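# Push chocolate bar row from steel table onto belt

## Task

Push the whole row of chocolate bars off the steel table and onto the white infeed belt. It is done only when each bar rests flat and sits entirely on the belt.

## Robot and tools

Robot: two arms. left_arm sits on the +y side with its base near (-0.046, +0.370, 0) m; right_arm is near (+0.012, -0.326, 0) m. Both are almost unrotated. right_arm has a right hand and left_arm a mirror-image left hand. Each hand has index, middle and ring fingers plus a thumb, 16 motors in all. A camera stand sits behind the arms.

Frames: the scene frame has its origin at table-top height, midway between the nominal bases. +x points out over the table, +z points up and +y toward left_arm. Fixed cameras and the table use this frame. Each arm reports its hand pose, targets and wrist camera in its own base frame, and offsets are applied along those base axes. The hand point sits just past the index and middle knuckles on the palm side. Its +z runs along the straight fingers toward the tips and +y points out of the palm. +x points across the palm away from the thumb on the right hand and toward the thumb on the left hand. Straight fingertips reach about 0.12 m past the hand point. A rigid mast at the wrist (x +0.05 to +0.10, z -0.16 to -0.11, up to y +0.06; sign of x flipped on the left hand) can strike objects.

execute_actions(actions, cameras): actions is a list of actions. Each action covers 0.5 s and is a table of up to 15 rows, one per 1/30 s step. If there are fewer rows, the last row is held. Every row is one list of 48 numbers, each in [-1, 1], covering both arms even if one stays still, in this order:
- left arm: dx, dy, dz, rx, ry, rz
- 16 left hand goals
- left current_limit, left speed
- then the same 24 numbers for the right arm.
dx, dy, dz, rx, ry, rz are offsets, not poses. They are measured from that arm's Hand target at the start of the action, along its base axes. Every row in an action counts from that same start, but the next action starts from the new target, so repeating an offset keeps moving the arm. Scale: 1.0 = 0.6 m for dx/dy/dz and 180 degrees for the rotation vector rx/ry/rz, which turns the hand about its target position. A translation longer than 1.0 is cut back along its direction.

Hand numbers are absolute goal angles, scaled linearly between each hinge's stops. They are not offsets, and 0 is a real goal. Order: index_abd, index_mcp, index_pip, index_dip, middle_abd, middle_mcp, middle_pip, middle_dip, ring_abd, ring_mcp, ring_pip, ring_dip, thumb_cmc, thumb_axl, thumb_mcp, thumb_ipl. Moving toward -1 curls a finger toward the palm. The straight values are: _abd 0.00, _mcp 0.75, _pip 0.58, _dip 0.70, thumb_cmc 0.71, thumb_axl 0.68, thumb_mcp 0.23, thumb_ipl 0.17. current_limit maps -1..+1 to 0..550 mA (never below 11 mA); low values also slow the hinges. speed sets goal travel at (speed+1)/2 of 8.5 rad/s. The values start at +0.4 and -0.6 and persist until changed. To keep a hand unchanged, resend its hand_goal, hand_current_limit and hand_speed.

cameras: names to return images from cam_high, cam_low, cam_left_wrist, cam_right_wrist, or ["all"], or []. By default you get all images for an empty actions list and none otherwise. An unknown name rejects the call. An empty actions list is a pure look and also shows the scene number.

zoom_image(camera, region): enlarges [x0, y0, x1, y1] pixels, origin at top-left, at most 504 x 504, of a camera's most recent image. cam_high and cam_low are 504x504; the wrist cameras are 672x504.

finished_scene(scene): give the current scene number. It ends the scene for good, and the bars must stay on the belt with no robot help.

Results: per arm, end_effector_position (m) and end_effector_quat_wxyz in its base frame, which can be a few cm off. Hand target is your commanded pose after clipping; the next offsets count from it. Joint velocities may read "within noise". Joint torques include the arm's own weight, are positive toward larger joint angles, and numbers 3 and 4 wrap at ±28 N m. Motor temperatures and step-by-step end_effector_position samples also appear. Per hand, in motor order: hand_goal, hand_measured (same scale), hand_current_ma (positive pushes toward -1) and hand_state (moving, goal, blocked or overload), plus hand_current_limit and hand_speed.

Motion behaviour: each step, orientation is clipped to within 40 degrees of the measured one. One action may not reach the target. The hand often stops short or sags low, especially under load. Send another action, even all zeros, or add the missing distance, and aim a little high if needed. Very small moves may not start. To stop pushing on something, command the target back past the hand point. A wrist near the waist axis can swing the whole arm.

Avoid: bars or anything falling off the table; hard hits, slams or very hard pushes on the table or belt; the two hands touching or gripping each other. Motors above 495 mA for 5 s shut down for 10 s. Joint motors reaching 100 °C drop the arm for 30-60 s; a MOTOR HOT line warns at 85 °C. Holding the arm stretched out or pushing toward unreachable poses heats motors. While you think, the robot keeps holding your last command, and objects may sometimes be nudged.

Each tool is called after "Request:" as name(argument=value, ...), one argument or row to a line, values as JSON.

## Session

Request:
execute_actions(
  actions=[],
)

Scene clock: 0.00 s.
left_arm: end_effector_position=(+0.5436, -0.0432, +0.3859) hand_goal=(+0.000, +0.754, +0.576, +0.696, +0.000, +0.754, +0.576, +0.696, +0.000, +0.754, +0.576, +0.696, +0.714, +0.678, +0.226, +0.168) hand_measured=(+0.000, +0.754, +0.576, +0.696, +0.000, +0.754, +0.576, +0.696, +0.000, +0.754, +0.576, +0.696, +0.714, +0.678, +0.226, +0.168) hand_current_ma=(+0, +0, +0, +0, +0, +0, +0, +0, +0, +0, +0, +0, +0, +0, +0, +0) hand_state=(goal, goal, goal, goal, goal, goal, goal, goal, goal, goal, goal, goal, goal, goal, goal, goal) hand_current_limit=0.40 hand_speed=-0.60 end_effector_quat_wxyz=(+0.119, +0.367, +0.892, +0.235) | right_arm: end_effector_position=(+0.3853, -0.0086, +0.2119) hand_goal=(+0.000, +0.754, +0.576, +0.696, +0.000, +0.754, +0.576, +0.696, +0.000, +0.754, +0.576, +0.696, +0.714, +0.678, +0.226, +0.168) hand_measured=(+0.000, +0.754, +0.576, +0.696, +0.000, +0.754, +0.576, +0.696, +0.000, +0.754, +0.576, +0.696, +0.714, +0.678, +0.226, +0.168) hand_current_ma=(+0, +0, +0, +0, +0, +0, +0, +0, +0, +0, +0, +0, +0, +0, +0, +0) hand_state=(goal, goal, goal, goal, goal, goal, goal, goal, goal, goal, goal, goal, goal, goal, goal, goal) hand_current_limit=0.40 hand_speed=-0.60 end_effector_quat_wxyz=(+0.043, +0.955, -0.105, +0.274)
Joint positions: left_arm=[-0.366 1.532 1.671 -1.437 -0.464 -1.091] | right_arm=[0.276 1.17 0.981 -0.887 0.277 1.995]
Joint velocities: within noise
Joint torques (N m): no reading
Motor temperatures (°C): left_arm=[31 34 32 31 32 32] | right_arm=[34 35 34 30 31 31]
Heat: left arm: hottest shoulder 34 °C; right arm: hottest shoulder 35 °C.
Hand target: left_arm +0.5463, -0.0442, +0.3982; +0.133, +0.363, +0.892, +0.235 | right_arm +0.3944, -0.0062, +0.2272; +0.036, +0.950, -0.107, +0.292

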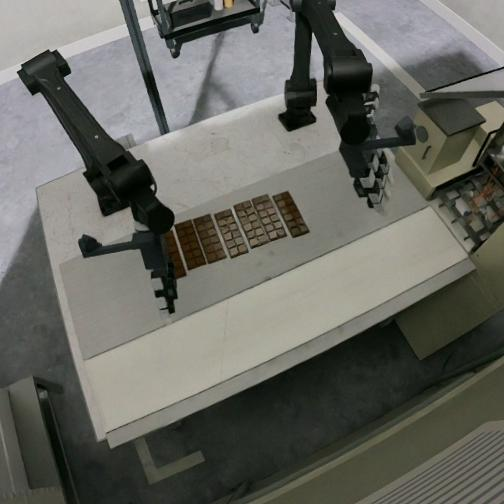

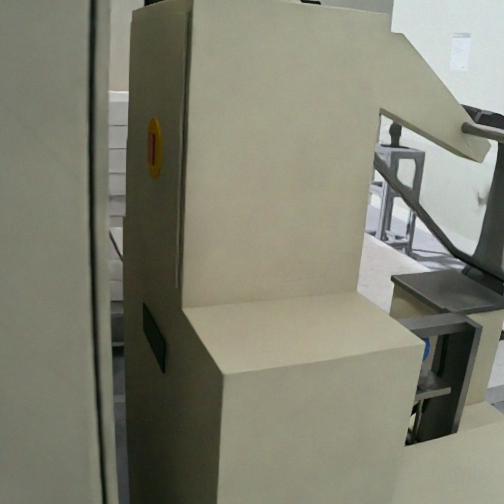

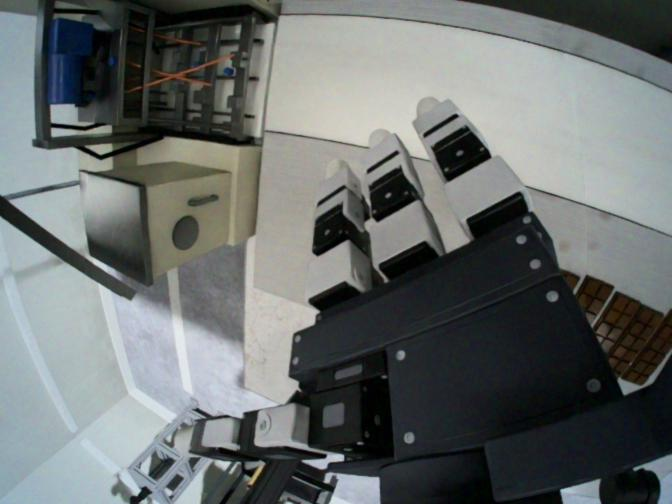

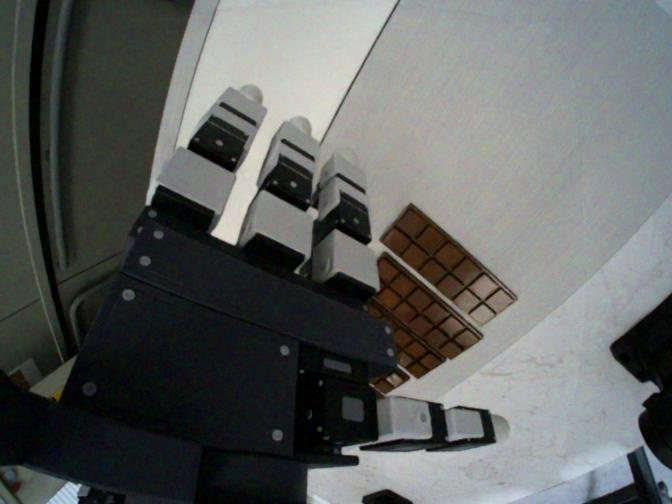

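Request:
zoom_image(
  camera="cam_high",
  region=[30, 100, 280, 350],
)

Request:
zoom_image(
  camera="cam_high",
  region=[150, 170, 330, 350],
)

Request:
zoom_image(
  camera="cam_high",
  region=[250, 100, 504, 354],
)

Scaled by 2.016 from the camera's 504x504 image, which has a finer 720x720 frame.

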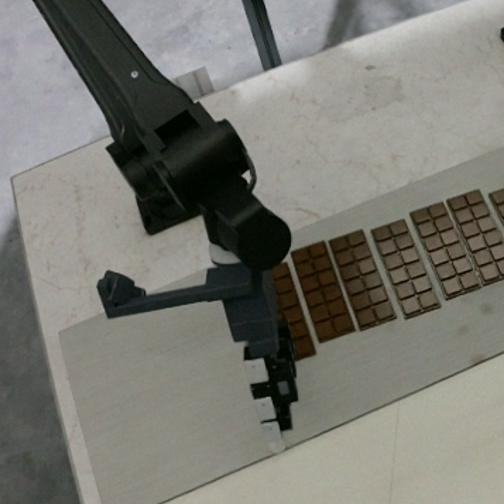

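Scaled by 2.800 from the camera's 504x504 image, which has a finer 720x720 frame.

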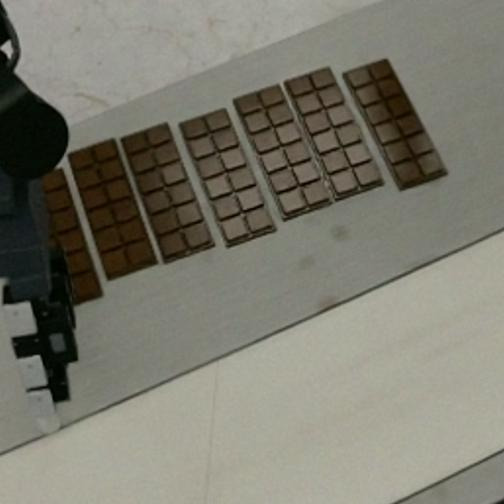

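Scaled by 1.984 from the camera's 504x504 image, which has a finer 720x720 frame.

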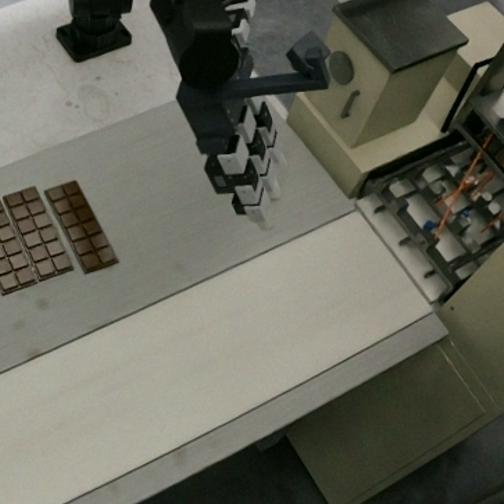

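Request:
zoom_image(
  camera="cam_right_wrist",
  region=[300, 100, 560, 295],
)

Request:
zoom_image(
  camera="cam_right_wrist",
  region=[150, 0, 450, 225],
)

Request:
zoom_image(
  camera="cam_high",
  region=[60, 250, 280, 450],
)

Request:
zoom_image(
  camera="cam_left_wrist",
  region=[200, 60, 672, 414],
)

Scaled by 1.938 from the camera's 672x504 image, which has a finer 960x720 frame.

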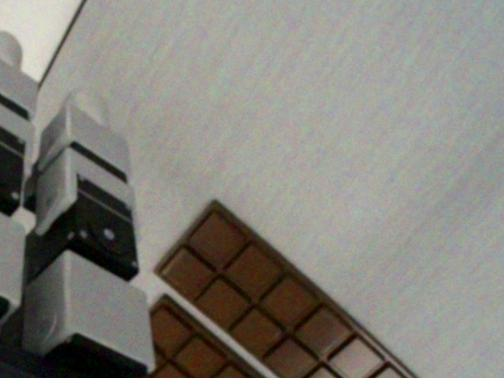

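Scaled by 1.680 from the camera's 672x504 image, which has a finer 960x720 frame.

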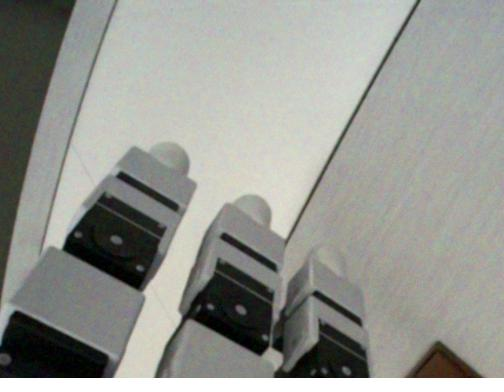

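Scaled by 2.291 from the camera's 504x504 image, which has a finer 720x720 frame.

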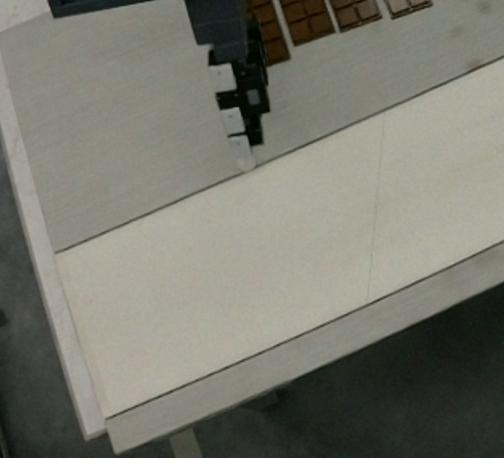

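Scaled by 1.068 from the camera's 672x504 image, which has a finer 960x720 frame.

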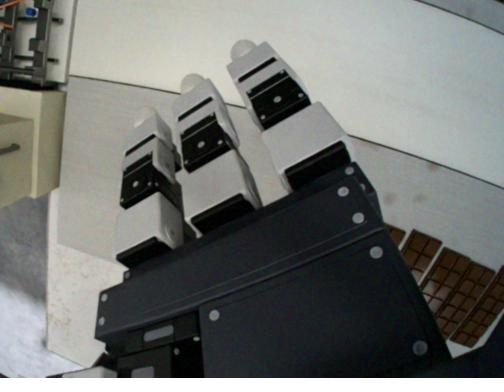

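Request:
execute_actions(
  actions=[
    [[-0.05,-0.03,0,0.0023,0.0135,-0.083,0,0.754,0.576,0.696,0,0.754,0.576,0.696,0,0.754,0.576,0.696,0.714,0.678,0.226,0.168,0.4,-0.6,-0.02,0,0.06,-0.049,0.0142,0.1005,0,0.754,0.576,0.696,0,0.754,0.576,0.696,0,0.754,0.576,0.696,0.714,0.678,0.226,0.168,0.4,-0.6]],
    [[-0.05,-0.03,0,0.0023,0.0135,-0.083,0,0.754,0.576,0.696,0,0.754,0.576,0.696,0,0.754,0.576,0.696,0.714,0.678,0.226,0.168,0.4,-0.6,-0.02,0,0.06,-0.049,0.0142,0.1005,0,0.754,0.576,0.696,0,0.754,0.576,0.696,0,0.754,0.576,0.696,0.714,0.678,0.226,0.168,0.4,-0.6]],
  ],
  cameras=["cam_high"],
)

Scene clock: 24.57 s.
left_arm: end_effector_position=(+0.4841, -0.0778, +0.3949) hand_goal=(+0.000, +0.754, +0.576, +0.696, +0.000, +0.754, +0.576, +0.696, +0.000, +0.754, +0.576, +0.696, +0.714, +0.678, +0.226, +0.168) hand_measured=(+0.000, +0.756, +0.576, +0.696, +0.000, +0.756, +0.576, +0.696, +0.000, +0.756, +0.576, +0.696, +0.716, +0.678, +0.224, +0.168) hand_current_ma=(+0, +3, +1, +0, +0, +4, +1, +0, +0, +3, +1, +0, +3, -1, -4, +0) hand_state=(goal, goal, goal, goal, goal, goal, goal, goal, goal, goal, goal, goal, goal, goal, goal, goal) hand_current_limit=0.40 hand_speed=-0.60 end_effector_quat_wxyz=(+0.141, +0.586, +0.777, +0.182) | right_arm: end_effector_position=(+0.3683, -0.0055, +0.2919) hand_goal=(+0.000, +0.754, +0.576, +0.696, +0.000, +0.754, +0.576, +0.696, +0.000, +0.754, +0.576, +0.696, +0.714, +0.678, +0.226, +0.168) hand_measured=(+0.000, +0.754, +0.576, +0.696, +0.000, +0.754, +0.576, +0.696, +0.000, +0.754, +0.576, +0.696, +0.714, +0.678, +0.224, +0.168) hand_current_ma=(+0, +0, +0, +0, +0, +0, +0, +0, +0, +0, +0, +0, +0, -1, -2, +0) hand_state=(goal, goal, goal, goal, goal, goal, goal, goal, goal, goal, goal, goal, goal, goal, goal, goal) hand_current_limit=0.40 hand_speed=-0.60 end_effector_quat_wxyz=(+0.091, +0.933, +0.234, +0.257)
Joint positions: left_arm=[-0.389 1.251 1.434 -1.375 -0.275 -0.614] | right_arm=[0.327 0.953 0.981 -1.086 0.215 1.348]
Joint torques (N m): left_arm=[0.73 -7.77 8.17 1.62 -0.37 0.16] | right_arm=[-0.09 -4.31 10.3 0.99 0.33 -0.21]
Heat: left arm: hottest elbow 36 °C; right arm: hottest elbow 37 °C.
Hand target: left_arm +0.4863, -0.0803, +0.3981; +0.149, +0.591, +0.771, +0.184 | right_arm +0.3704, -0.0061, +0.2992; +0.091, +0.931, +0.239, +0.259
Off the commanded pose: left_arm 0.005 m, 1 deg | right_arm 0.008 m, 1 deg.
Step readings (end_effector_position of left_arm | right_arm):
0: (+0.5436, -0.0432, +0.3859) | (+0.3853, -0.0086, +0.2119)
1: (+0.5437, -0.0435, +0.3856) | (+0.3855, -0.0087, +0.2120)
2: (+0.5436, -0.0452, +0.3840) | (+0.3858, -0.0090, +0.2132)
4: (+0.5385, -0.0491, +0.3776) | (+0.3843, -0.0093, +0.2192)
8: (+0.5201, -0.0519, +0.3757) | (+0.3794, -0.0076, +0.2392)
15: (+0.5122, -0.0556, +0.4002) | (+0.3780, -0.0073, +0.2554)
16: (+0.5123, -0.0564, +0.4003) | (+0.3784, -0.0072, +0.2555)
17: (+0.5121, -0.0592, +0.3978) | (+0.3781, -0.0076, +0.2561)
19: (+0.5059, -0.0643, +0.3875) | (+0.3753, -0.0076, +0.2605)
23: (+0.4905, -0.0704, +0.3791) | (+0.3682, -0.0081, +0.2770)
30: (+0.4831, -0.0749, +0.3963) | (+0.3656, -0.0071, +0.2909)
Images, in order (width x height): cam_high 504x504.

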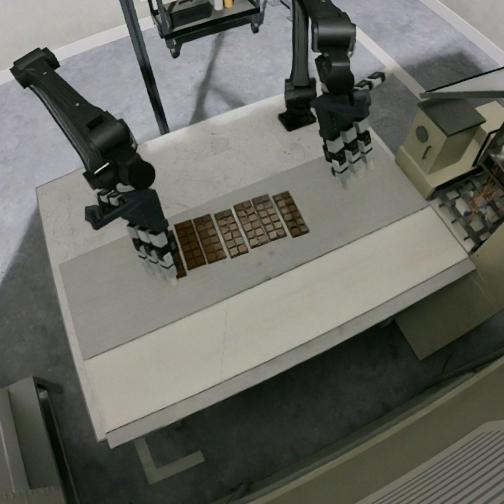

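Request:
execute_actions(
  actions=[
    [[-0.09,-0.06,-0.02,0.0023,0.0135,-0.083,0,0.754,0.576,0.696,0,0.754,0.576,0.696,0,0.754,0.576,0.696,0.714,0.678,0.226,0.168,0.4,-0.6,-0.06,0.03,0,-0.049,0.0142,0.1005,0,0.754,0.576,0.696,0,0.754,0.576,0.696,0,0.754,0.576,0.696,0.714,0.678,0.226,0.168,0.4,-0.6]],
    [[-0.09,-0.06,-0.02,0,0,0,0,0.754,0.576,0.696,0,0.754,0.576,0.696,0,0.754,0.576,0.696,0.714,0.678,0.226,0.168,0.4,-0.6,-0.06,0.03,0,-0.049,0.0142,0.1005,0,0.754,0.576,0.696,0,0.754,0.576,0.696,0,0.754,0.576,0.696,0.714,0.678,0.226,0.168,0.4,-0.6]],
    [[-0.09,-0.06,-0.03,0,0,0,0,0.754,0.576,0.696,0,0.754,0.576,0.696,0,0.754,0.576,0.696,0.714,0.678,0.226,0.168,0.4,-0.6,-0.06,0.03,0,-0.049,0.0142,0.1005,0,0.754,0.576,0.696,0,0.754,0.576,0.696,0,0.754,0.576,0.696,0.714,0.678,0.226,0.168,0.4,-0.6]],
  ],
  cameras=["cam_high"],
)

Scene clock: 27.50 s.
left_arm: end_effector_position=(+0.3286, -0.1888, +0.3540) hand_goal=(+0.000, +0.754, +0.576, +0.696, +0.000, +0.754, +0.576, +0.696, +0.000, +0.754, +0.576, +0.696, +0.714, +0.678, +0.226, +0.168) hand_measured=(+0.000, +0.756, +0.576, +0.696, +0.000, +0.756, +0.576, +0.696, +0.000, +0.756, +0.576, +0.696, +0.716, +0.678, +0.224, +0.168) hand_current_ma=(+0, +3, +1, +0, +0, +4, +1, +0, +0, +4, +1, +0, +4, -1, -5, +0) hand_state=(goal, goal, goal, goal, goal, goal, goal, goal, goal, goal, goal, goal, goal, goal, goal, goal) hand_current_limit=0.40 hand_speed=-0.60 end_effector_quat_wxyz=(+0.152, +0.693, +0.688, +0.154) | right_arm: end_effector_position=(+0.2625, +0.0456, +0.2954) hand_goal=(+0.000, +0.754, +0.576, +0.696, +0.000, +0.754, +0.576, +0.696, +0.000, +0.754, +0.576, +0.696, +0.714, +0.678, +0.226, +0.168) hand_measured=(+0.000, +0.756, +0.576, +0.696, +0.000, +0.756, +0.576, +0.696, +0.000, +0.756, +0.576, +0.696, +0.716, +0.678, +0.224, +0.168) hand_current_ma=(+0, +2, +0, +0, +0, +2, +0, +0, +0, +3, +0, +0, +2, -1, -3, +0) hand_state=(goal, goal, goal, goal, goal, goal, goal, goal, goal, goal, goal, goal, goal, goal, goal, goal) hand_current_limit=0.40 hand_speed=-0.60 end_effector_quat_wxyz=(+0.152, +0.698, +0.683, +0.154)
Joint positions: left_arm=[-0.868 1.009 1.164 -1.435 -0.329 -0.812] | right_arm=[0.563 0.557 0.815 -1.454 0.23 0.54]
Joint torques (N m): left_arm=[0.03 -4.72 8.23 0.42 -0.59 -0.17] | right_arm=[0.85 1.67 9.52 0.87 0.37 -0.19]
Heat: left arm: hottest elbow 36 °C; right arm: hottest elbow 37 °C.
Hand target: left_arm +0.3243, -0.1882, +0.3562; +0.153, +0.691, +0.690, +0.153 | right_arm +0.2624, +0.0479, +0.2993; +0.152, +0.692, +0.690, +0.153
Off the commanded pose: left_arm 0.005 m, 0 deg | right_arm 0.004 m, 1 deg.
Step readings (end_effector_position of left_arm | right_arm):
0: (+0.4841, -0.0778, +0.3950) | (+0.3684, -0.0055, +0.2919)
1: (+0.4839, -0.0783, +0.3941) | (+0.3684, -0.0055, +0.2919)
2: (+0.4826, -0.0816, +0.3913) | (+0.3676, -0.0047, +0.2918)
4: (+0.4719, -0.0880, +0.3800) | (+0.3609, -0.0028, +0.2903)
8: (+0.4455, -0.1028, +0.3716) | (+0.3384, +0.0038, +0.2875)
15: (+0.4329, -0.1110, +0.3884) | (+0.3333, +0.0083, +0.2971)
16: (+0.4328, -0.1116, +0.3879) | (+0.3334, +0.0087, +0.2968)
17: (+0.4314, -0.1131, +0.3867) | (+0.3325, +0.0106, +0.2963)
19: (+0.4222, -0.1199, +0.3797) | (+0.3249, +0.0135, +0.2932)
23: (+0.3950, -0.1484, +0.3672) | (+0.3031, +0.0211, +0.2889)
30: (+0.3836, -0.1552, +0.3723) | (+0.2975, +0.0252, +0.2961)
31: (+0.3832, -0.1546, +0.3720) | (+0.2975, +0.0258, +0.2960)
32: (+0.3815, -0.1549, +0.3714) | (+0.2964, +0.0277, +0.2947)
34: (+0.3707, -0.1609, +0.3662) | (+0.2890, +0.0308, +0.2928)
38: (+0.3404, -0.1873, +0.3543) | (+0.2694, +0.0384, +0.2917)
45: (+0.3294, -0.1925, +0.3541) | (+0.2623, +0.0426, +0.2957)
Images, in order (width x height): cam_high 504x504.

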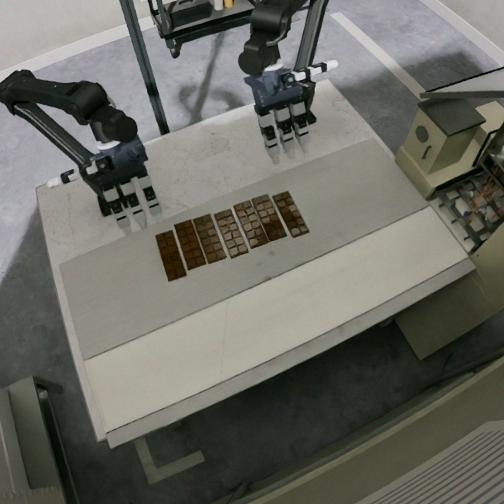

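Request:
zoom_image(
  camera="cam_high",
  region=[80, 150, 200, 270],
)

Request:
zoom_image(
  camera="cam_high",
  region=[230, 80, 350, 200],
)

Request:
zoom_image(
  camera="cam_high",
  region=[145, 165, 325, 295],
)

Scaled by 4.200 from the camera's 504x504 image, which has a finer 720x720 frame.

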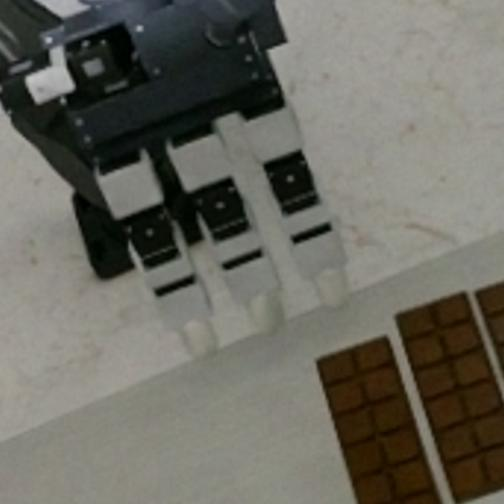

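Scaled by 4.200 from the camera's 504x504 image, which has a finer 720x720 frame.

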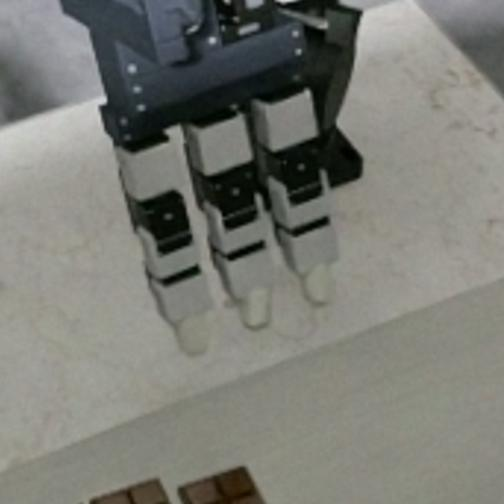

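Scaled by 2.800 from the camera's 504x504 image, which has a finer 720x720 frame.

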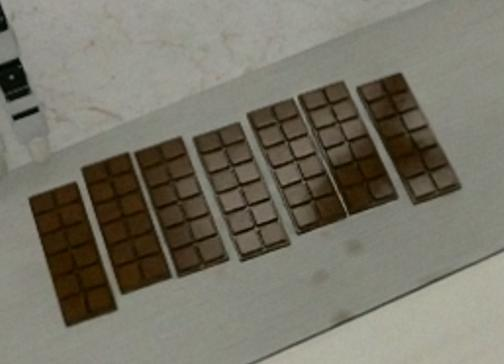

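Request:
execute_actions(
  actions=[
    [[-0.018,-0.04,-0.11,0,0.0278,0,-0.06,0.93,0.70,0.696,0,0.93,0.70,0.696,0.06,0.93,0.70,0.696,0.714,0.678,0.226,0.168,0.4,-0.6,-0.022,0.052,-0.06,0,0.0278,0,-0.06,0.93,0.70,0.696,0,0.93,0.70,0.696,0.06,0.93,0.70,0.696,0.714,0.678,0.226,0.168,0.4,-0.6]],
    [[-0.018,-0.04,-0.12,0,0.0278,0,-0.06,0.93,0.70,0.696,0,0.93,0.70,0.696,0.06,0.93,0.70,0.696,0.714,0.678,0.226,0.168,0.4,-0.6,-0.022,0.052,-0.08,0,0.0278,0,-0.06,0.93,0.70,0.696,0,0.93,0.70,0.696,0.06,0.93,0.70,0.696,0.714,0.678,0.226,0.168,0.4,-0.6]],
  ],
  cameras=["all"],
)

Scene clock: 42.27 s.
left_arm: end_effector_position=(+0.3018, -0.2319, +0.2149) hand_goal=(-0.060, +0.930, +0.700, +0.696, +0.000, +0.930, +0.700, +0.696, +0.060, +0.930, +0.700, +0.696, +0.714, +0.678, +0.226, +0.168) hand_measured=(-0.058, +0.928, +0.698, +0.696, +0.000, +0.928, +0.698, +0.696, +0.058, +0.928, +0.698, +0.696, +0.716, +0.678, +0.224, +0.168) hand_current_ma=(+4, -2, -5, +0, +0, -2, -5, +0, -4, -2, -5, +0, +4, -1, -5, +0) hand_state=(goal, goal, goal, goal, goal, goal, goal, goal, goal, goal, goal, goal, goal, goal, goal, goal) hand_current_limit=0.40 hand_speed=-0.60 end_effector_quat_wxyz=(+0.083, +0.706, +0.697, +0.095) | right_arm: end_effector_position=(+0.2337, +0.1056, +0.2107) hand_goal=(-0.060, +0.930, +0.700, +0.696, +0.000, +0.930, +0.700, +0.696, +0.060, +0.930, +0.700, +0.696, +0.714, +0.678, +0.226, +0.168) hand_measured=(-0.058, +0.928, +0.698, +0.696, +0.000, +0.928, +0.698, +0.696, +0.056, +0.928, +0.698, +0.696, +0.716, +0.678, +0.224, +0.168) hand_current_ma=(+2, -2, -3, +0, +0, -2, -3, +0, -3, -1, -2, +0, +3, -1, -3, +0) hand_state=(goal, goal, goal, goal, goal, goal, goal, goal, goal, goal, goal, goal, goal, goal, goal, goal) hand_current_limit=0.40 hand_speed=-0.60 end_effector_quat_wxyz=(+0.091, +0.701, +0.703, +0.080)
Joint positions: left_arm=[-0.967 1.139 0.96 -1.259 -0.216 -0.94] | right_arm=[0.875 0.706 0.716 -1.435 0.195 0.858]
Joint torques (N m): left_arm=[0.38 -5.36 8.28 0.85 -0.32 -0.18] | right_arm=[0.97 0.03 8.9 1.2 0.51 0.05]
Motor temperatures (°C): left_arm=[31 35 38 31 33 32] | right_arm=[34 35 40 30 32 31]
Heat: left arm: hottest elbow 38 °C; right arm: hottest elbow 40 °C.
Hand target: left_arm +0.3026, -0.2363, +0.2180; +0.092, +0.702, +0.701, +0.092 | right_arm +0.2360, +0.1104, +0.2152; +0.091, +0.702, +0.700, +0.092
Off the commanded pose: left_arm 0.006 m, 1 deg | right_arm 0.007 m, 1 deg.
Step readings (end_effector_position of left_arm | right_arm):
0: (+0.3286, -0.1888, +0.3540) | (+0.2625, +0.0456, +0.2954)
1: (+0.3283, -0.1888, +0.3533) | (+0.2624, +0.0458, +0.2954)
2: (+0.3273, -0.1897, +0.3508) | (+0.2619, +0.0478, +0.2949)
4: (+0.3228, -0.1933, +0.3374) | (+0.2591, +0.0561, +0.2905)
8: (+0.3116, -0.2018, +0.3018) | (+0.2520, +0.0763, +0.2712)
15: (+0.3128, -0.2085, +0.2883) | (+0.2506, +0.0797, +0.2615)
16: (+0.3127, -0.2088, +0.2879) | (+0.2503, +0.0795, +0.2612)
17: (+0.3118, -0.2109, +0.2851) | (+0.2492, +0.0810, +0.2587)
19: (+0.3089, -0.2160, +0.2720) | (+0.2438, +0.0877, +0.2492)
23: (+0.3011, -0.2245, +0.2345) | (+0.2337, +0.1024, +0.2216)
30: (+0.3014, -0.2316, +0.2147) | (+0.2339, +0.1064, +0.2106)

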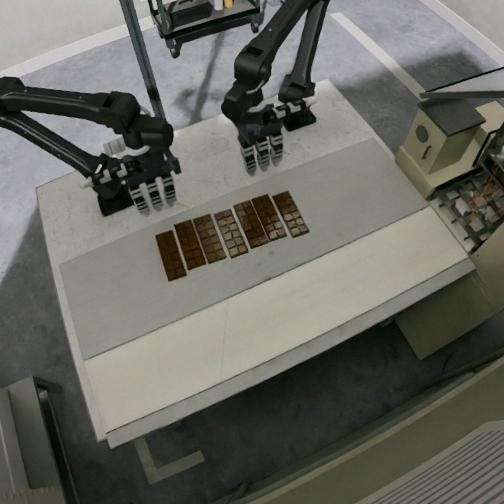

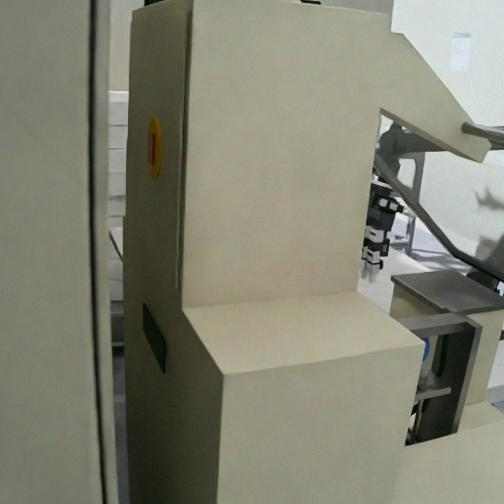

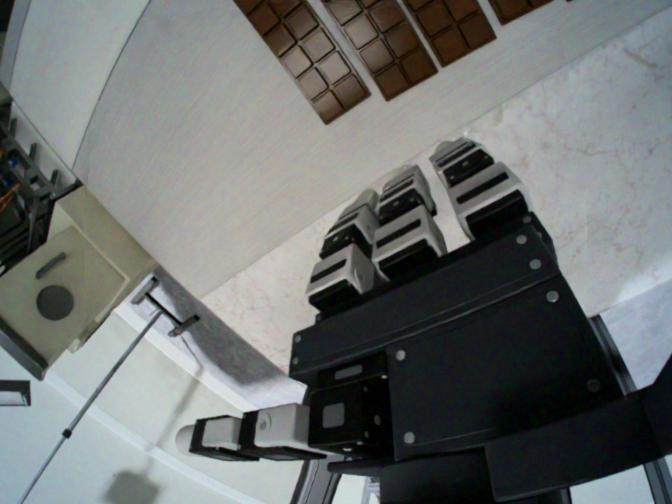

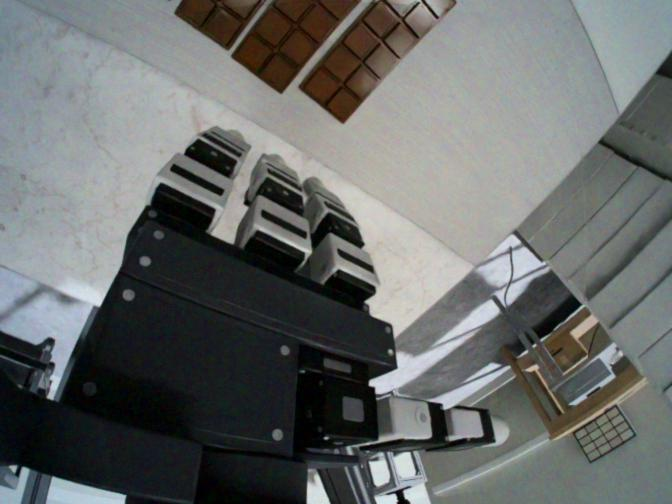

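Request:
execute_actions(
  actions=[
    [[0.01,0,-0.05,0,0,0,-0.06,0.93,0.70,0.696,0,0.93,0.70,0.696,0.06,0.93,0.70,0.696,0.714,0.678,0.226,0.168,0.4,-0.6,0.005,0,-0.05,0,0,0,-0.06,0.93,0.70,0.696,0,0.93,0.70,0.696,0.06,0.93,0.70,0.696,0.714,0.678,0.226,0.168,0.4,-0.6]],
    [[0.01,0,-0.04,0,0,0,-0.06,0.93,0.70,0.696,0,0.93,0.70,0.696,0.06,0.93,0.70,0.696,0.714,0.678,0.226,0.168,0.4,-0.6,0.005,0,-0.035,0,0,0,-0.06,0.93,0.70,0.696,0,0.93,0.70,0.696,0.06,0.93,0.70,0.696,0.714,0.678,0.226,0.168,0.4,-0.6]],
  ],
  cameras=["cam_high","cam_left_wrist","cam_right_wrist"],
)

Scene clock: 46.87 s.
left_arm: end_effector_position=(+0.3107, -0.2366, +0.1723) hand_goal=(-0.060, +0.930, +0.700, +0.696, +0.000, +0.930, +0.700, +0.696, +0.060, +0.930, +0.700, +0.696, +0.714, +0.678, +0.226, +0.168) hand_measured=(-0.058, +0.928, +0.698, +0.696, +0.000, +0.928, +0.698, +0.696, +0.066, +0.936, +0.706, +0.698, +0.718, +0.678, +0.224, +0.168) hand_current_ma=(+3, -2, -4, +0, +0, -2, -5, +0, +10, +12, +13, +4, +5, -1, -6, +0) hand_state=(goal, goal, goal, goal, goal, goal, goal, goal, goal, goal, goal, goal, goal, goal, goal, goal) hand_current_limit=0.40 hand_speed=-0.60 end_effector_quat_wxyz=(+0.099, +0.699, +0.702, +0.091) | right_arm: end_effector_position=(+0.2364, +0.1074, +0.1621) hand_goal=(-0.060, +0.930, +0.700, +0.696, +0.000, +0.930, +0.700, +0.696, +0.060, +0.930, +0.700, +0.696, +0.714, +0.678, +0.226, +0.168) hand_measured=(-0.058, +0.930, +0.700, +0.696, +0.000, +0.932, +0.700, +0.696, +0.058, +0.932, +0.700, +0.696, +0.716, +0.678, +0.224, +0.168) hand_current_ma=(+2, +1, +0, +0, +0, +1, +0, +0, -2, +1, +0, +0, +3, -1, -3, +0) hand_state=(goal, goal, goal, goal, goal, goal, goal, goal, goal, goal, goal, goal, goal, goal, goal, goal) hand_current_limit=0.40 hand_speed=-0.60 end_effector_quat_wxyz=(+0.090, +0.702, +0.701, +0.083)
Joint positions: left_arm=[-0.953 1.178 0.869 -1.094 -0.212 -0.939] | right_arm=[0.87 0.724 0.594 -1.289 0.194 0.857]
Joint torques (N m): left_arm=[1.55 -4.37 7.24 0.96 -0.31 0.13] | right_arm=[-0.5 0.32 8.5 1.5 0.42 -0.15]
Heat: left arm: hottest elbow 37 °C; right arm: hottest elbow 40 °C.
Hand target: left_arm +0.3147, -0.2363, +0.1641; +0.092, +0.702, +0.701, +0.092 | right_arm +0.2419, +0.1103, +0.1641; +0.091, +0.702, +0.700, +0.091
Off the commanded pose: left_arm 0.009 m, 1 deg | right_arm 0.007 m, 1 deg.
Step readings (end_effector_position of left_arm | right_arm):
0: (+0.3018, -0.2319, +0.2149) | (+0.2337, +0.1056, +0.2107)
1: (+0.3019, -0.2320, +0.2150) | (+0.2337, +0.1056, +0.2106)
2: (+0.3025, -0.2329, +0.2143) | (+0.2342, +0.1060, +0.2095)
4: (+0.3040, -0.2350, +0.2105) | (+0.2356, +0.1077, +0.2036)
8: (+0.3035, -0.2345, +0.1968) | (+0.2340, +0.1058, +0.1869)
15: (+0.3044, -0.2359, +0.1904) | (+0.2351, +0.1071, +0.1830)
16: (+0.3045, -0.2360, +0.1903) | (+0.2353, +0.1073, +0.1830)
17: (+0.3050, -0.2367, +0.1897) | (+0.2356, +0.1077, +0.1822)
19: (+0.3066, -0.2374, +0.1860) | (+0.2368, +0.1091, +0.1783)
23: (+0.3083, -0.2350, +0.1725) | (+0.2360, +0.1078, +0.1665)
30: (+0.3107, -0.2366, +0.1723) | (+0.2364, +0.1074, +0.1621)
Images, in order (width x height): cam_high 504x504, cam_left_wrist 672x504, cam_right_wrist 672x504.

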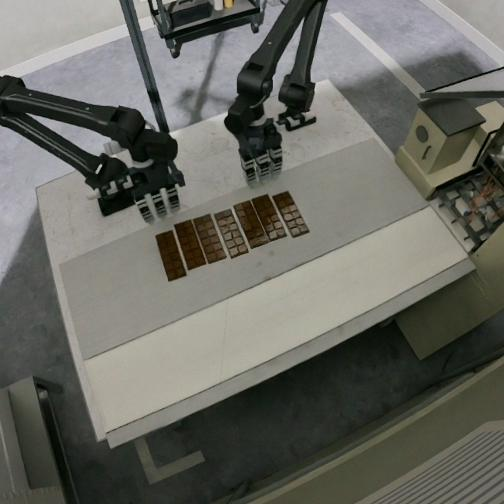

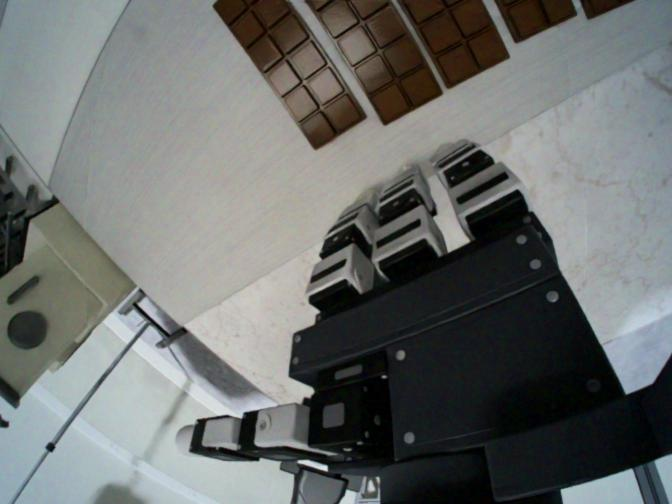

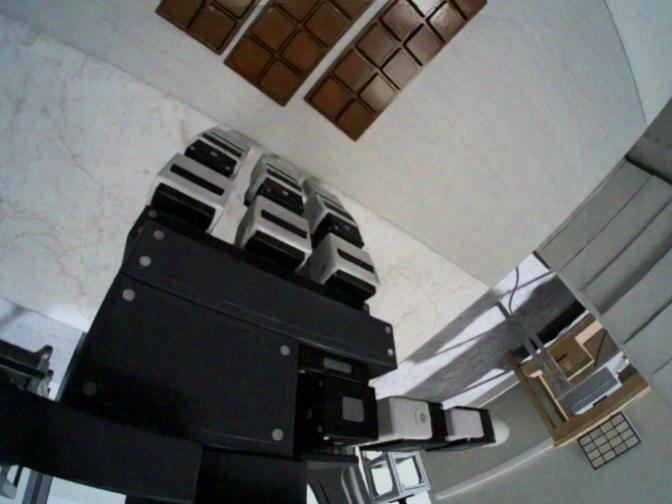

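Request:
zoom_image(
  camera="cam_high",
  region=[225, 100, 325, 200],
)

Request:
zoom_image(
  camera="cam_left_wrist",
  region=[260, 60, 560, 285],
)

Request:
zoom_image(
  camera="cam_right_wrist",
  region=[100, 60, 400, 285],
)

Scaled by 5.040 from the camera's 504x504 image, which has a finer 720x720 frame.

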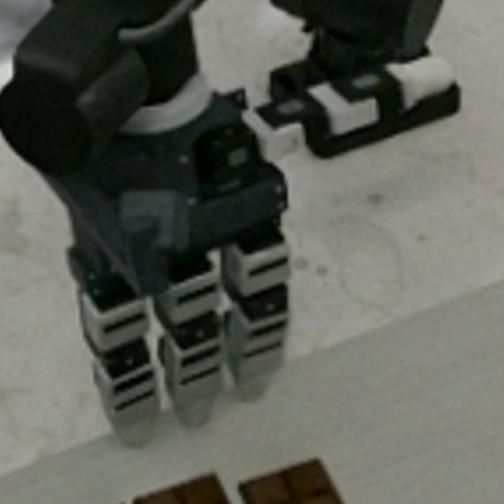

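Scaled by 1.680 from the camera's 672x504 image, which has a finer 960x720 frame.

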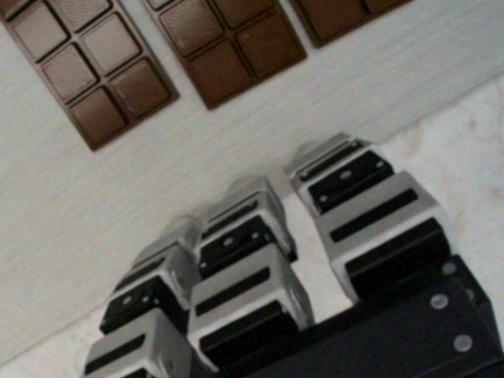

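Scaled by 1.680 from the camera's 672x504 image, which has a finer 960x720 frame.

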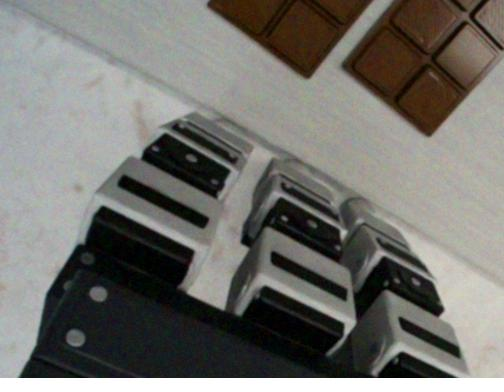

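Request:
execute_actions(
  actions=[
    [[0,0,0,-0.0167,0,0,-0.06,0.93,0.70,0.696,0,0.93,0.70,0.696,0.06,0.93,0.70,0.696,0.714,0.678,0.226,0.168,0.4,-0.6,0,0,-0.015,0,0,0,-0.06,0.93,0.70,0.696,0,0.93,0.70,0.696,0.06,0.93,0.70,0.696,0.714,0.678,0.226,0.168,0.4,-0.6]],
  ],
)

Scene clock: 49.87 s.
left_arm: end_effector_position=(+0.3131, -0.2362, +0.1706) hand_goal=(-0.060, +0.930, +0.700, +0.696, +0.000, +0.930, +0.700, +0.696, +0.060, +0.930, +0.700, +0.696, +0.714, +0.678, +0.226, +0.168) hand_measured=(-0.054, +0.932, +0.704, +0.698, +0.014, +0.938, +0.706, +0.698, +0.062, +0.932, +0.702, +0.698, +0.718, +0.678, +0.224, +0.168) hand_current_ma=(+9, +4, +8, +1, +27, +17, +12, +3, +4, +2, +4, +5, +5, -1, -6, +0) hand_state=(goal, goal, goal, goal, goal, goal, goal, goal, goal, goal, goal, goal, goal, goal, goal, goal) hand_current_limit=0.40 hand_speed=-0.60 end_effector_quat_wxyz=(+0.108, +0.699, +0.703, +0.079) | right_arm: end_effector_position=(+0.2363, +0.1079, +0.1545) hand_goal=(-0.060, +0.930, +0.700, +0.696, +0.000, +0.930, +0.700, +0.696, +0.060, +0.930, +0.700, +0.696, +0.714, +0.678, +0.226, +0.168) hand_measured=(-0.058, +0.934, +0.702, +0.696, +0.000, +0.934, +0.702, +0.696, +0.058, +0.934, +0.702, +0.696, +0.716, +0.678, +0.224, +0.168) hand_current_ma=(+2, +5, +1, +0, +0, +5, +1, +0, -1, +5, +1, +0, +3, -1, -3, +0) hand_state=(goal, goal, goal, goal, goal, goal, goal, goal, goal, goal, goal, goal, goal, goal, goal, goal) hand_current_limit=0.40 hand_speed=-0.60 end_effector_quat_wxyz=(+0.089, +0.702, +0.701, +0.084)
Joint positions: left_arm=[-0.936 1.168 0.859 -1.07 -0.189 -0.923] | right_arm=[0.87 0.727 0.575 -1.265 0.191 0.857]
Joint torques (N m): left_arm=[1.38 -5.42 6.68 1.52 0.12 0.08] | right_arm=[-0.5 0.5 8.27 1.62 0.54 -0.15]
Heat: left arm: hottest elbow 37 °C; right arm: hottest elbow 40 °C.
Hand target: left_arm +0.3147, -0.2363, +0.1642; +0.111, +0.699, +0.703, +0.074 | right_arm +0.2420, +0.1103, +0.1552; +0.091, +0.702, +0.700, +0.091
Off the commanded pose: left_arm 0.007 m, 1 deg | right_arm 0.006 m, 1 deg.
Step readings (end_effector_position of left_arm | right_arm):
0: (+0.3107, -0.2366, +0.1723) | (+0.2364, +0.1074, +0.1621)
1: (+0.3107, -0.2368, +0.1722) | (+0.2365, +0.1075, +0.1622)
2: (+0.3108, -0.2371, +0.1717) | (+0.2365, +0.1075, +0.1618)
4: (+0.3114, -0.2374, +0.1706) | (+0.2366, +0.1079, +0.1600)
8: (+0.3129, -0.2359, +0.1704) | (+0.2363, +0.1079, +0.1557)
15: (+0.3131, -0.2361, +0.1706) | (+0.2363, +0.1079, +0.1545)

Request:
execute_actions(
  actions=[
    [[0,0,0.01,0,0,0,-0.06,0.93,0.70,0.696,0,0.93,0.70,0.696,0.06,0.93,0.70,0.696,0.714,0.678,0.226,0.168,0.4,-0.6,0,0,-0.012,0,0,0,-0.06,0.93,0.70,0.696,0,0.93,0.70,0.696,0.06,0.93,0.70,0.696,0.714,0.678,0.226,0.168,0.4,-0.6]],
  ],
)

Request:
execute_actions(
  actions=[
    [[0,0,0,0,0,0,-0.06,0.93,0.70,0.696,0,0.93,0.70,0.696,0.06,0.93,0.70,0.696,0.714,0.678,0.226,0.168,0.4,-0.6,0,0,-0.01,0,0,0,-0.06,0.93,0.70,0.696,0,0.93,0.70,0.696,0.06,0.93,0.70,0.696,0.714,0.678,0.226,0.168,0.4,-0.6]],
  ],
  cameras=["cam_left_wrist","cam_right_wrist"],
)

Scene clock: 51.63 s.
left_arm: end_effector_position=(+0.3132, -0.2362, +0.1709) hand_goal=(-0.060, +0.930, +0.700, +0.696, +0.000, +0.930, +0.700, +0.696, +0.060, +0.930, +0.700, +0.696, +0.714, +0.678, +0.226, +0.168) hand_measured=(-0.054, +0.932, +0.704, +0.698, +0.014, +0.938, +0.706, +0.698, +0.062, +0.932, +0.702, +0.698, +0.718, +0.678, +0.224, +0.168) hand_current_ma=(+9, +4, +8, +1, +27, +17, +12, +3, +4, +2, +4, +5, +5, -1, -6, +0) hand_state=(goal, goal, goal, goal, goal, goal, goal, goal, goal, goal, goal, goal, goal, goal, goal, goal) hand_current_limit=0.40 hand_speed=-0.60 end_effector_quat_wxyz=(+0.108, +0.699, +0.703, +0.079) | right_arm: end_effector_position=(+0.2367, +0.1084, +0.1517) hand_goal=(-0.060, +0.930, +0.700, +0.696, +0.000, +0.930, +0.700, +0.696, +0.060, +0.930, +0.700, +0.696, +0.714, +0.678, +0.226, +0.168) hand_measured=(-0.056, +0.940, +0.706, +0.696, +0.004, +0.940, +0.706, +0.696, +0.068, +0.940, +0.704, +0.696, +0.716, +0.678, +0.224, +0.168) hand_current_ma=(+4, +17, +7, +0, +5, +17, +7, +0, +10, +16, +6, +0, +3, -1, -3, +0) hand_state=(goal, goal, goal, goal, goal, goal, goal, goal, goal, goal, goal, goal, goal, goal, goal, goal) hand_current_limit=0.40 hand_speed=-0.60 end_effector_quat_wxyz=(+0.088, +0.702, +0.701, +0.086)
Joint positions: left_arm=[-0.936 1.167 0.859 -1.07 -0.188 -0.923] | right_arm=[0.87 0.727 0.567 -1.251 0.191 0.857]
Joint torques (N m): left_arm=[1.38 -5.77 7.54 0.84 0.1 0.06] | right_arm=[-0.62 0.85 7.56 1.85 0.56 -0.15]
Heat: left arm: hottest elbow 37 °C; right arm: hottest elbow 40 °C.
Hand target: left_arm +0.3147, -0.2363, +0.1703; +0.111, +0.699, +0.703, +0.074 | right_arm +0.2419, +0.1103, +0.1479; +0.091, +0.702, +0.700, +0.091
Off the commanded pose: left_arm 0.002 m, 1 deg | right_arm 0.007 m, 1 deg.
Step readings (end_effector_position of left_arm | right_arm):
0: (+0.3132, -0.2363, +0.1706) | (+0.2363, +0.1079, +0.1545)
1: (+0.3132, -0.2363, +0.1706) | (+0.2363, +0.1079, +0.1545)
2: (+0.3132, -0.2363, +0.1706) | (+0.2363, +0.1079, +0.1541)
4: (+0.3131, -0.2363, +0.1709) | (+0.2363, +0.1080, +0.1522)
8: (+0.3132, -0.2362, +0.1709) | (+0.2367, +0.1084, +0.1521)
15: (+0.3132, -0.2362, +0.1709) | (+0.2368, +0.1085, +0.1519)

Scene clock: 52.33 s.
left_arm: end_effector_position=(+0.3132, -0.2362, +0.1709) hand_goal=(-0.060, +0.930, +0.700, +0.696, +0.000, +0.930, +0.700, +0.696, +0.060, +0.930, +0.700, +0.696, +0.714, +0.678, +0.226, +0.168) hand_measured=(-0.054, +0.932, +0.704, +0.698, +0.014, +0.938, +0.706, +0.698, +0.062, +0.932, +0.702, +0.698, +0.718, +0.678, +0.224, +0.168) hand_current_ma=(+9, +4, +8, +1, +27, +17, +12, +3, +4, +2, +4, +5, +5, -1, -6, +0) hand_state=(goal, goal, goal, goal, goal, goal, goal, goal, goal, goal, goal, goal, goal, goal, goal, goal) hand_current_limit=0.40 hand_speed=-0.60 end_effector_quat_wxyz=(+0.108, +0.699, +0.703, +0.079) | right_arm: end_effector_position=(+0.2372, +0.1090, +0.1503) hand_goal=(-0.060, +0.930, +0.700, +0.696, +0.000, +0.930, +0.700, +0.696, +0.060, +0.930, +0.700, +0.696, +0.714, +0.678, +0.226, +0.168) hand_measured=(-0.052, +0.946, +0.710, +0.698, +0.008, +0.946, +0.710, +0.698, +0.082, +0.946, +0.708, +0.696, +0.716, +0.678, +0.224, +0.168) hand_current_ma=(+9, +32, +14, +2, +10, +32, +14, +1, +37, +30, +11, +0, +3, -1, -3, +0) hand_state=(goal, goal, goal, goal, goal, goal, goal, goal, blocked, goal, goal, goal, goal, goal, goal, goal) hand_current_limit=0.40 hand_speed=-0.60 end_effector_quat_wxyz=(+0.088, +0.702, +0.701, +0.089)
Joint positions: left_arm=[-0.936 1.167 0.859 -1.07 -0.188 -0.923] | right_arm=[0.87 0.727 0.562 -1.242 0.191 0.857]
Joint torques (N m): left_arm=[1.38 -5.77 7.54 0.85 0.1 0.06] | right_arm=[-0.44 1.03 6.86 2.15 0.56 -0.13]
Heat: left arm: hottest elbow 37 °C; right arm: hottest elbow 40 °C.
Hand target: left_arm +0.3147, -0.2363, +0.1703; +0.111, +0.699, +0.703, +0.074 | right_arm +0.2419, +0.1102, +0.1418; +0.091, +0.702, +0.700, +0.091
Off the commanded pose: left_arm 0.002 m, 1 deg | right_arm 0.010 m, 0 deg.
Step readings (end_effector_position of left_arm | right_arm):
0: (+0.3132, -0.2362, +0.1709) | (+0.2367, +0.1084, +0.1517)
1: (+0.3132, -0.2362, +0.1709) | (+0.2367, +0.1084, +0.1517)
2: (+0.3132, -0.2362, +0.1709) | (+0.2368, +0.1085, +0.1514)
4: (+0.3132, -0.2362, +0.1709) | (+0.2368, +0.1085, +0.1506)
8: (+0.3132, -0.2362, +0.1709) | (+0.2371, +0.1089, +0.1503)
15: (+0.3132, -0.2362, +0.1709) | (+0.2372, +0.1091, +0.1504)
Images, in order (width x height): cam_left_wrist 672x504, cam_right_wrist 672x504.

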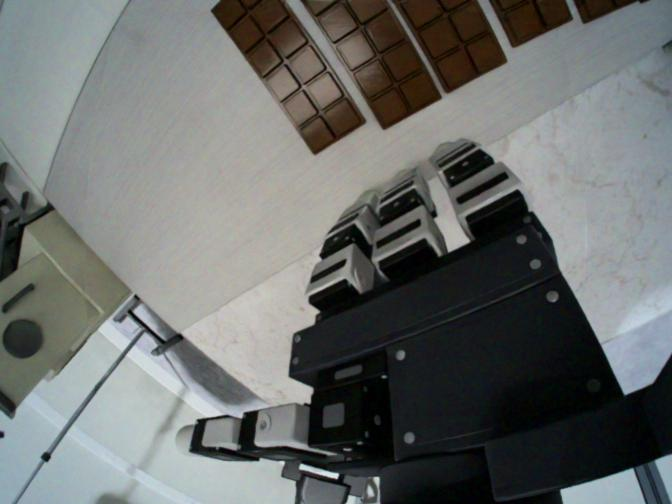

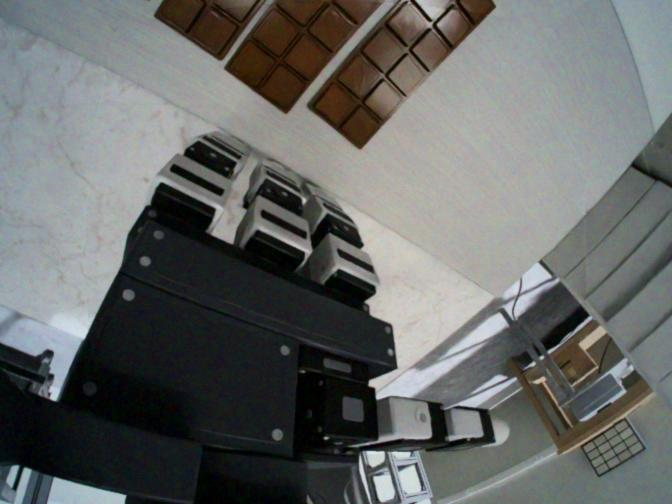

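Request:
zoom_image(
  camera="cam_right_wrist",
  region=[140, 60, 400, 255],
)

Request:
zoom_image(
  camera="cam_left_wrist",
  region=[280, 60, 540, 255],
)

Scaled by 1.938 from the camera's 672x504 image, which has a finer 960x720 frame.

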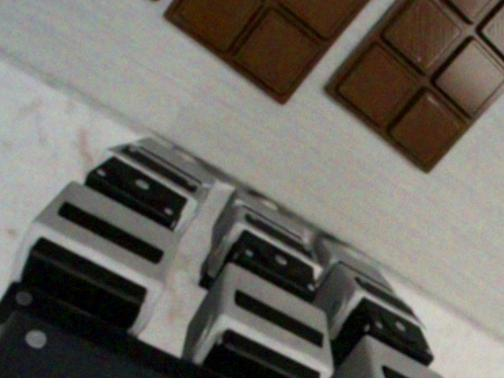

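Scaled by 1.938 from the camera's 672x504 image, which has a finer 960x720 frame.

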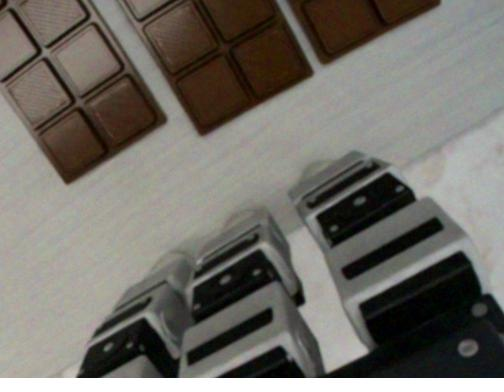

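Request:
execute_actions(
  actions=[
    [[0,-0.0217,0.012,0,0,-0.0183,-0.13,0.93,0.70,0.696,0,0.93,0.70,0.696,0.13,0.93,0.70,0.696,0.714,0.678,0.226,0.168,0.4,-0.6,0,0.002,0.0233,0,0,-0.0183,-0.13,0.93,0.70,0.696,0,0.93,0.70,0.696,0.13,0.93,0.70,0.696,0.714,0.678,0.226,0.168,0.4,-0.6]],
    [[0,0,-0.014,0,0,0,-0.13,0.93,0.70,0.696,0,0.93,0.70,0.696,0.13,0.93,0.70,0.696,0.714,0.678,0.226,0.168,0.4,-0.6,0,0,-0.0117,0,0,0,-0.13,0.93,0.70,0.696,0,0.93,0.70,0.696,0.13,0.93,0.70,0.696,0.714,0.678,0.226,0.168,0.4,-0.6]],
  ],
  cameras=["cam_high","cam_left_wrist","cam_right_wrist"],
)

Scene clock: 58.13 s.
left_arm: end_effector_position=(+0.3133, -0.2413, +0.1704) hand_goal=(-0.130, +0.930, +0.700, +0.696, +0.000, +0.930, +0.700, +0.696, +0.130, +0.930, +0.700, +0.696, +0.714, +0.678, +0.226, +0.168) hand_measured=(-0.126, +0.932, +0.702, +0.698, +0.024, +0.930, +0.706, +0.698, +0.126, +0.932, +0.702, +0.698, +0.718, +0.678, +0.224, +0.168) hand_current_ma=(+6, +2, +4, +1, +55, +1, +10, +3, -6, +2, +4, +5, +5, -1, -6, +0) hand_state=(goal, goal, goal, goal, blocked, goal, goal, goal, goal, goal, goal, goal, goal, goal, goal, goal) hand_current_limit=0.40 hand_speed=-0.60 end_effector_quat_wxyz=(+0.107, +0.714, +0.688, +0.076) | right_arm: end_effector_position=(+0.2365, +0.1070, +0.1489) hand_goal=(-0.130, +0.930, +0.700, +0.696, +0.000, +0.930, +0.700, +0.696, +0.130, +0.930, +0.700, +0.696, +0.714, +0.678, +0.226, +0.168) hand_measured=(-0.120, +0.940, +0.708, +0.698, +0.016, +0.948, +0.710, +0.698, +0.120, +0.958, +0.712, +0.694, +0.716, +0.678, +0.224, +0.168) hand_current_ma=(+13, +16, +11, +2, +26, +35, +16, +1, -14, +63, +18, -1, +3, -1, -3, +0) hand_state=(goal, goal, goal, goal, goal, goal, goal, goal, goal, blocked, goal, goal, goal, goal, goal, goal) hand_current_limit=0.40 hand_speed=-0.60 end_effector_quat_wxyz=(+0.088, +0.720, +0.683, +0.086)
Joint positions: left_arm=[-0.936 1.167 0.859 -1.067 -0.179 -0.882] | right_arm=[0.878 0.745 0.567 -1.241 0.195 0.915]
Joint torques (N m): left_arm=[0.44 -5.01 7.92 1.29 0.09 0.08] | right_arm=[0.67 1.79 8.66 1.5 0.92 0.08]
Heat: left arm: hottest elbow 37 °C; right arm: hottest elbow 40 °C.
Hand target: left_arm +0.3147, -0.2493, +0.1691; +0.113, +0.719, +0.682, +0.071 | right_arm +0.2419, +0.1115, +0.1489; +0.093, +0.722, +0.680, +0.089
Off the commanded pose: left_arm 0.008 m, 1 deg | right_arm 0.007 m, 1 deg.
Step readings (end_effector_position of left_arm | right_arm):
0: (+0.3132, -0.2362, +0.1709) | (+0.2372, +0.1090, +0.1503)
1: (+0.3132, -0.2363, +0.1708) | (+0.2372, +0.1089, +0.1503)
2: (+0.3132, -0.2365, +0.1709) | (+0.2371, +0.1089, +0.1502)
4: (+0.3132, -0.2374, +0.1707) | (+0.2369, +0.1079, +0.1495)
8: (+0.3128, -0.2392, +0.1702) | (+0.2368, +0.1076, +0.1493)
15: (+0.3128, -0.2402, +0.1702) | (+0.2367, +0.1073, +0.1493)
16: (+0.3128, -0.2403, +0.1701) | (+0.2366, +0.1072, +0.1493)
17: (+0.3128, -0.2403, +0.1701) | (+0.2367, +0.1071, +0.1492)
19: (+0.3129, -0.2404, +0.1702) | (+0.2366, +0.1071, +0.1491)
23: (+0.3131, -0.2410, +0.1703) | (+0.2366, +0.1070, +0.1489)
30: (+0.3133, -0.2413, +0.1704) | (+0.2365, +0.1070, +0.1489)
Images, in order (width x height): cam_high 504x504, cam_left_wrist 672x504, cam_right_wrist 672x504.

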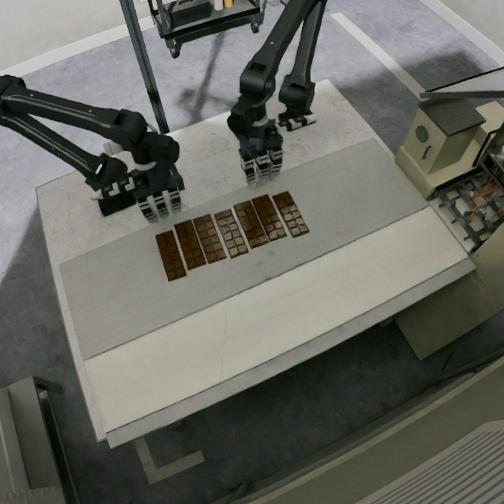

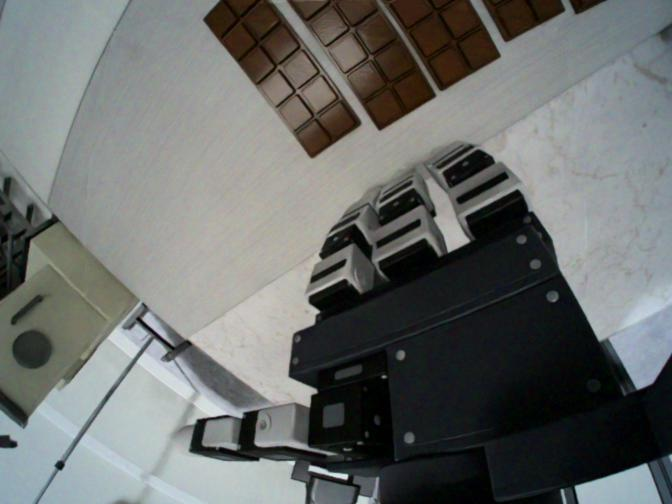

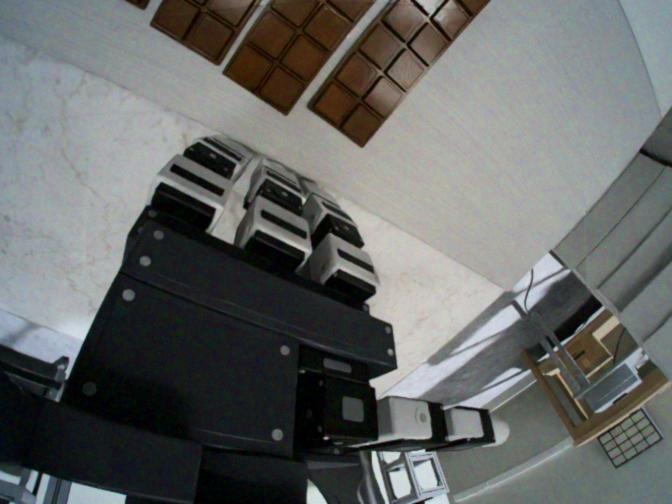

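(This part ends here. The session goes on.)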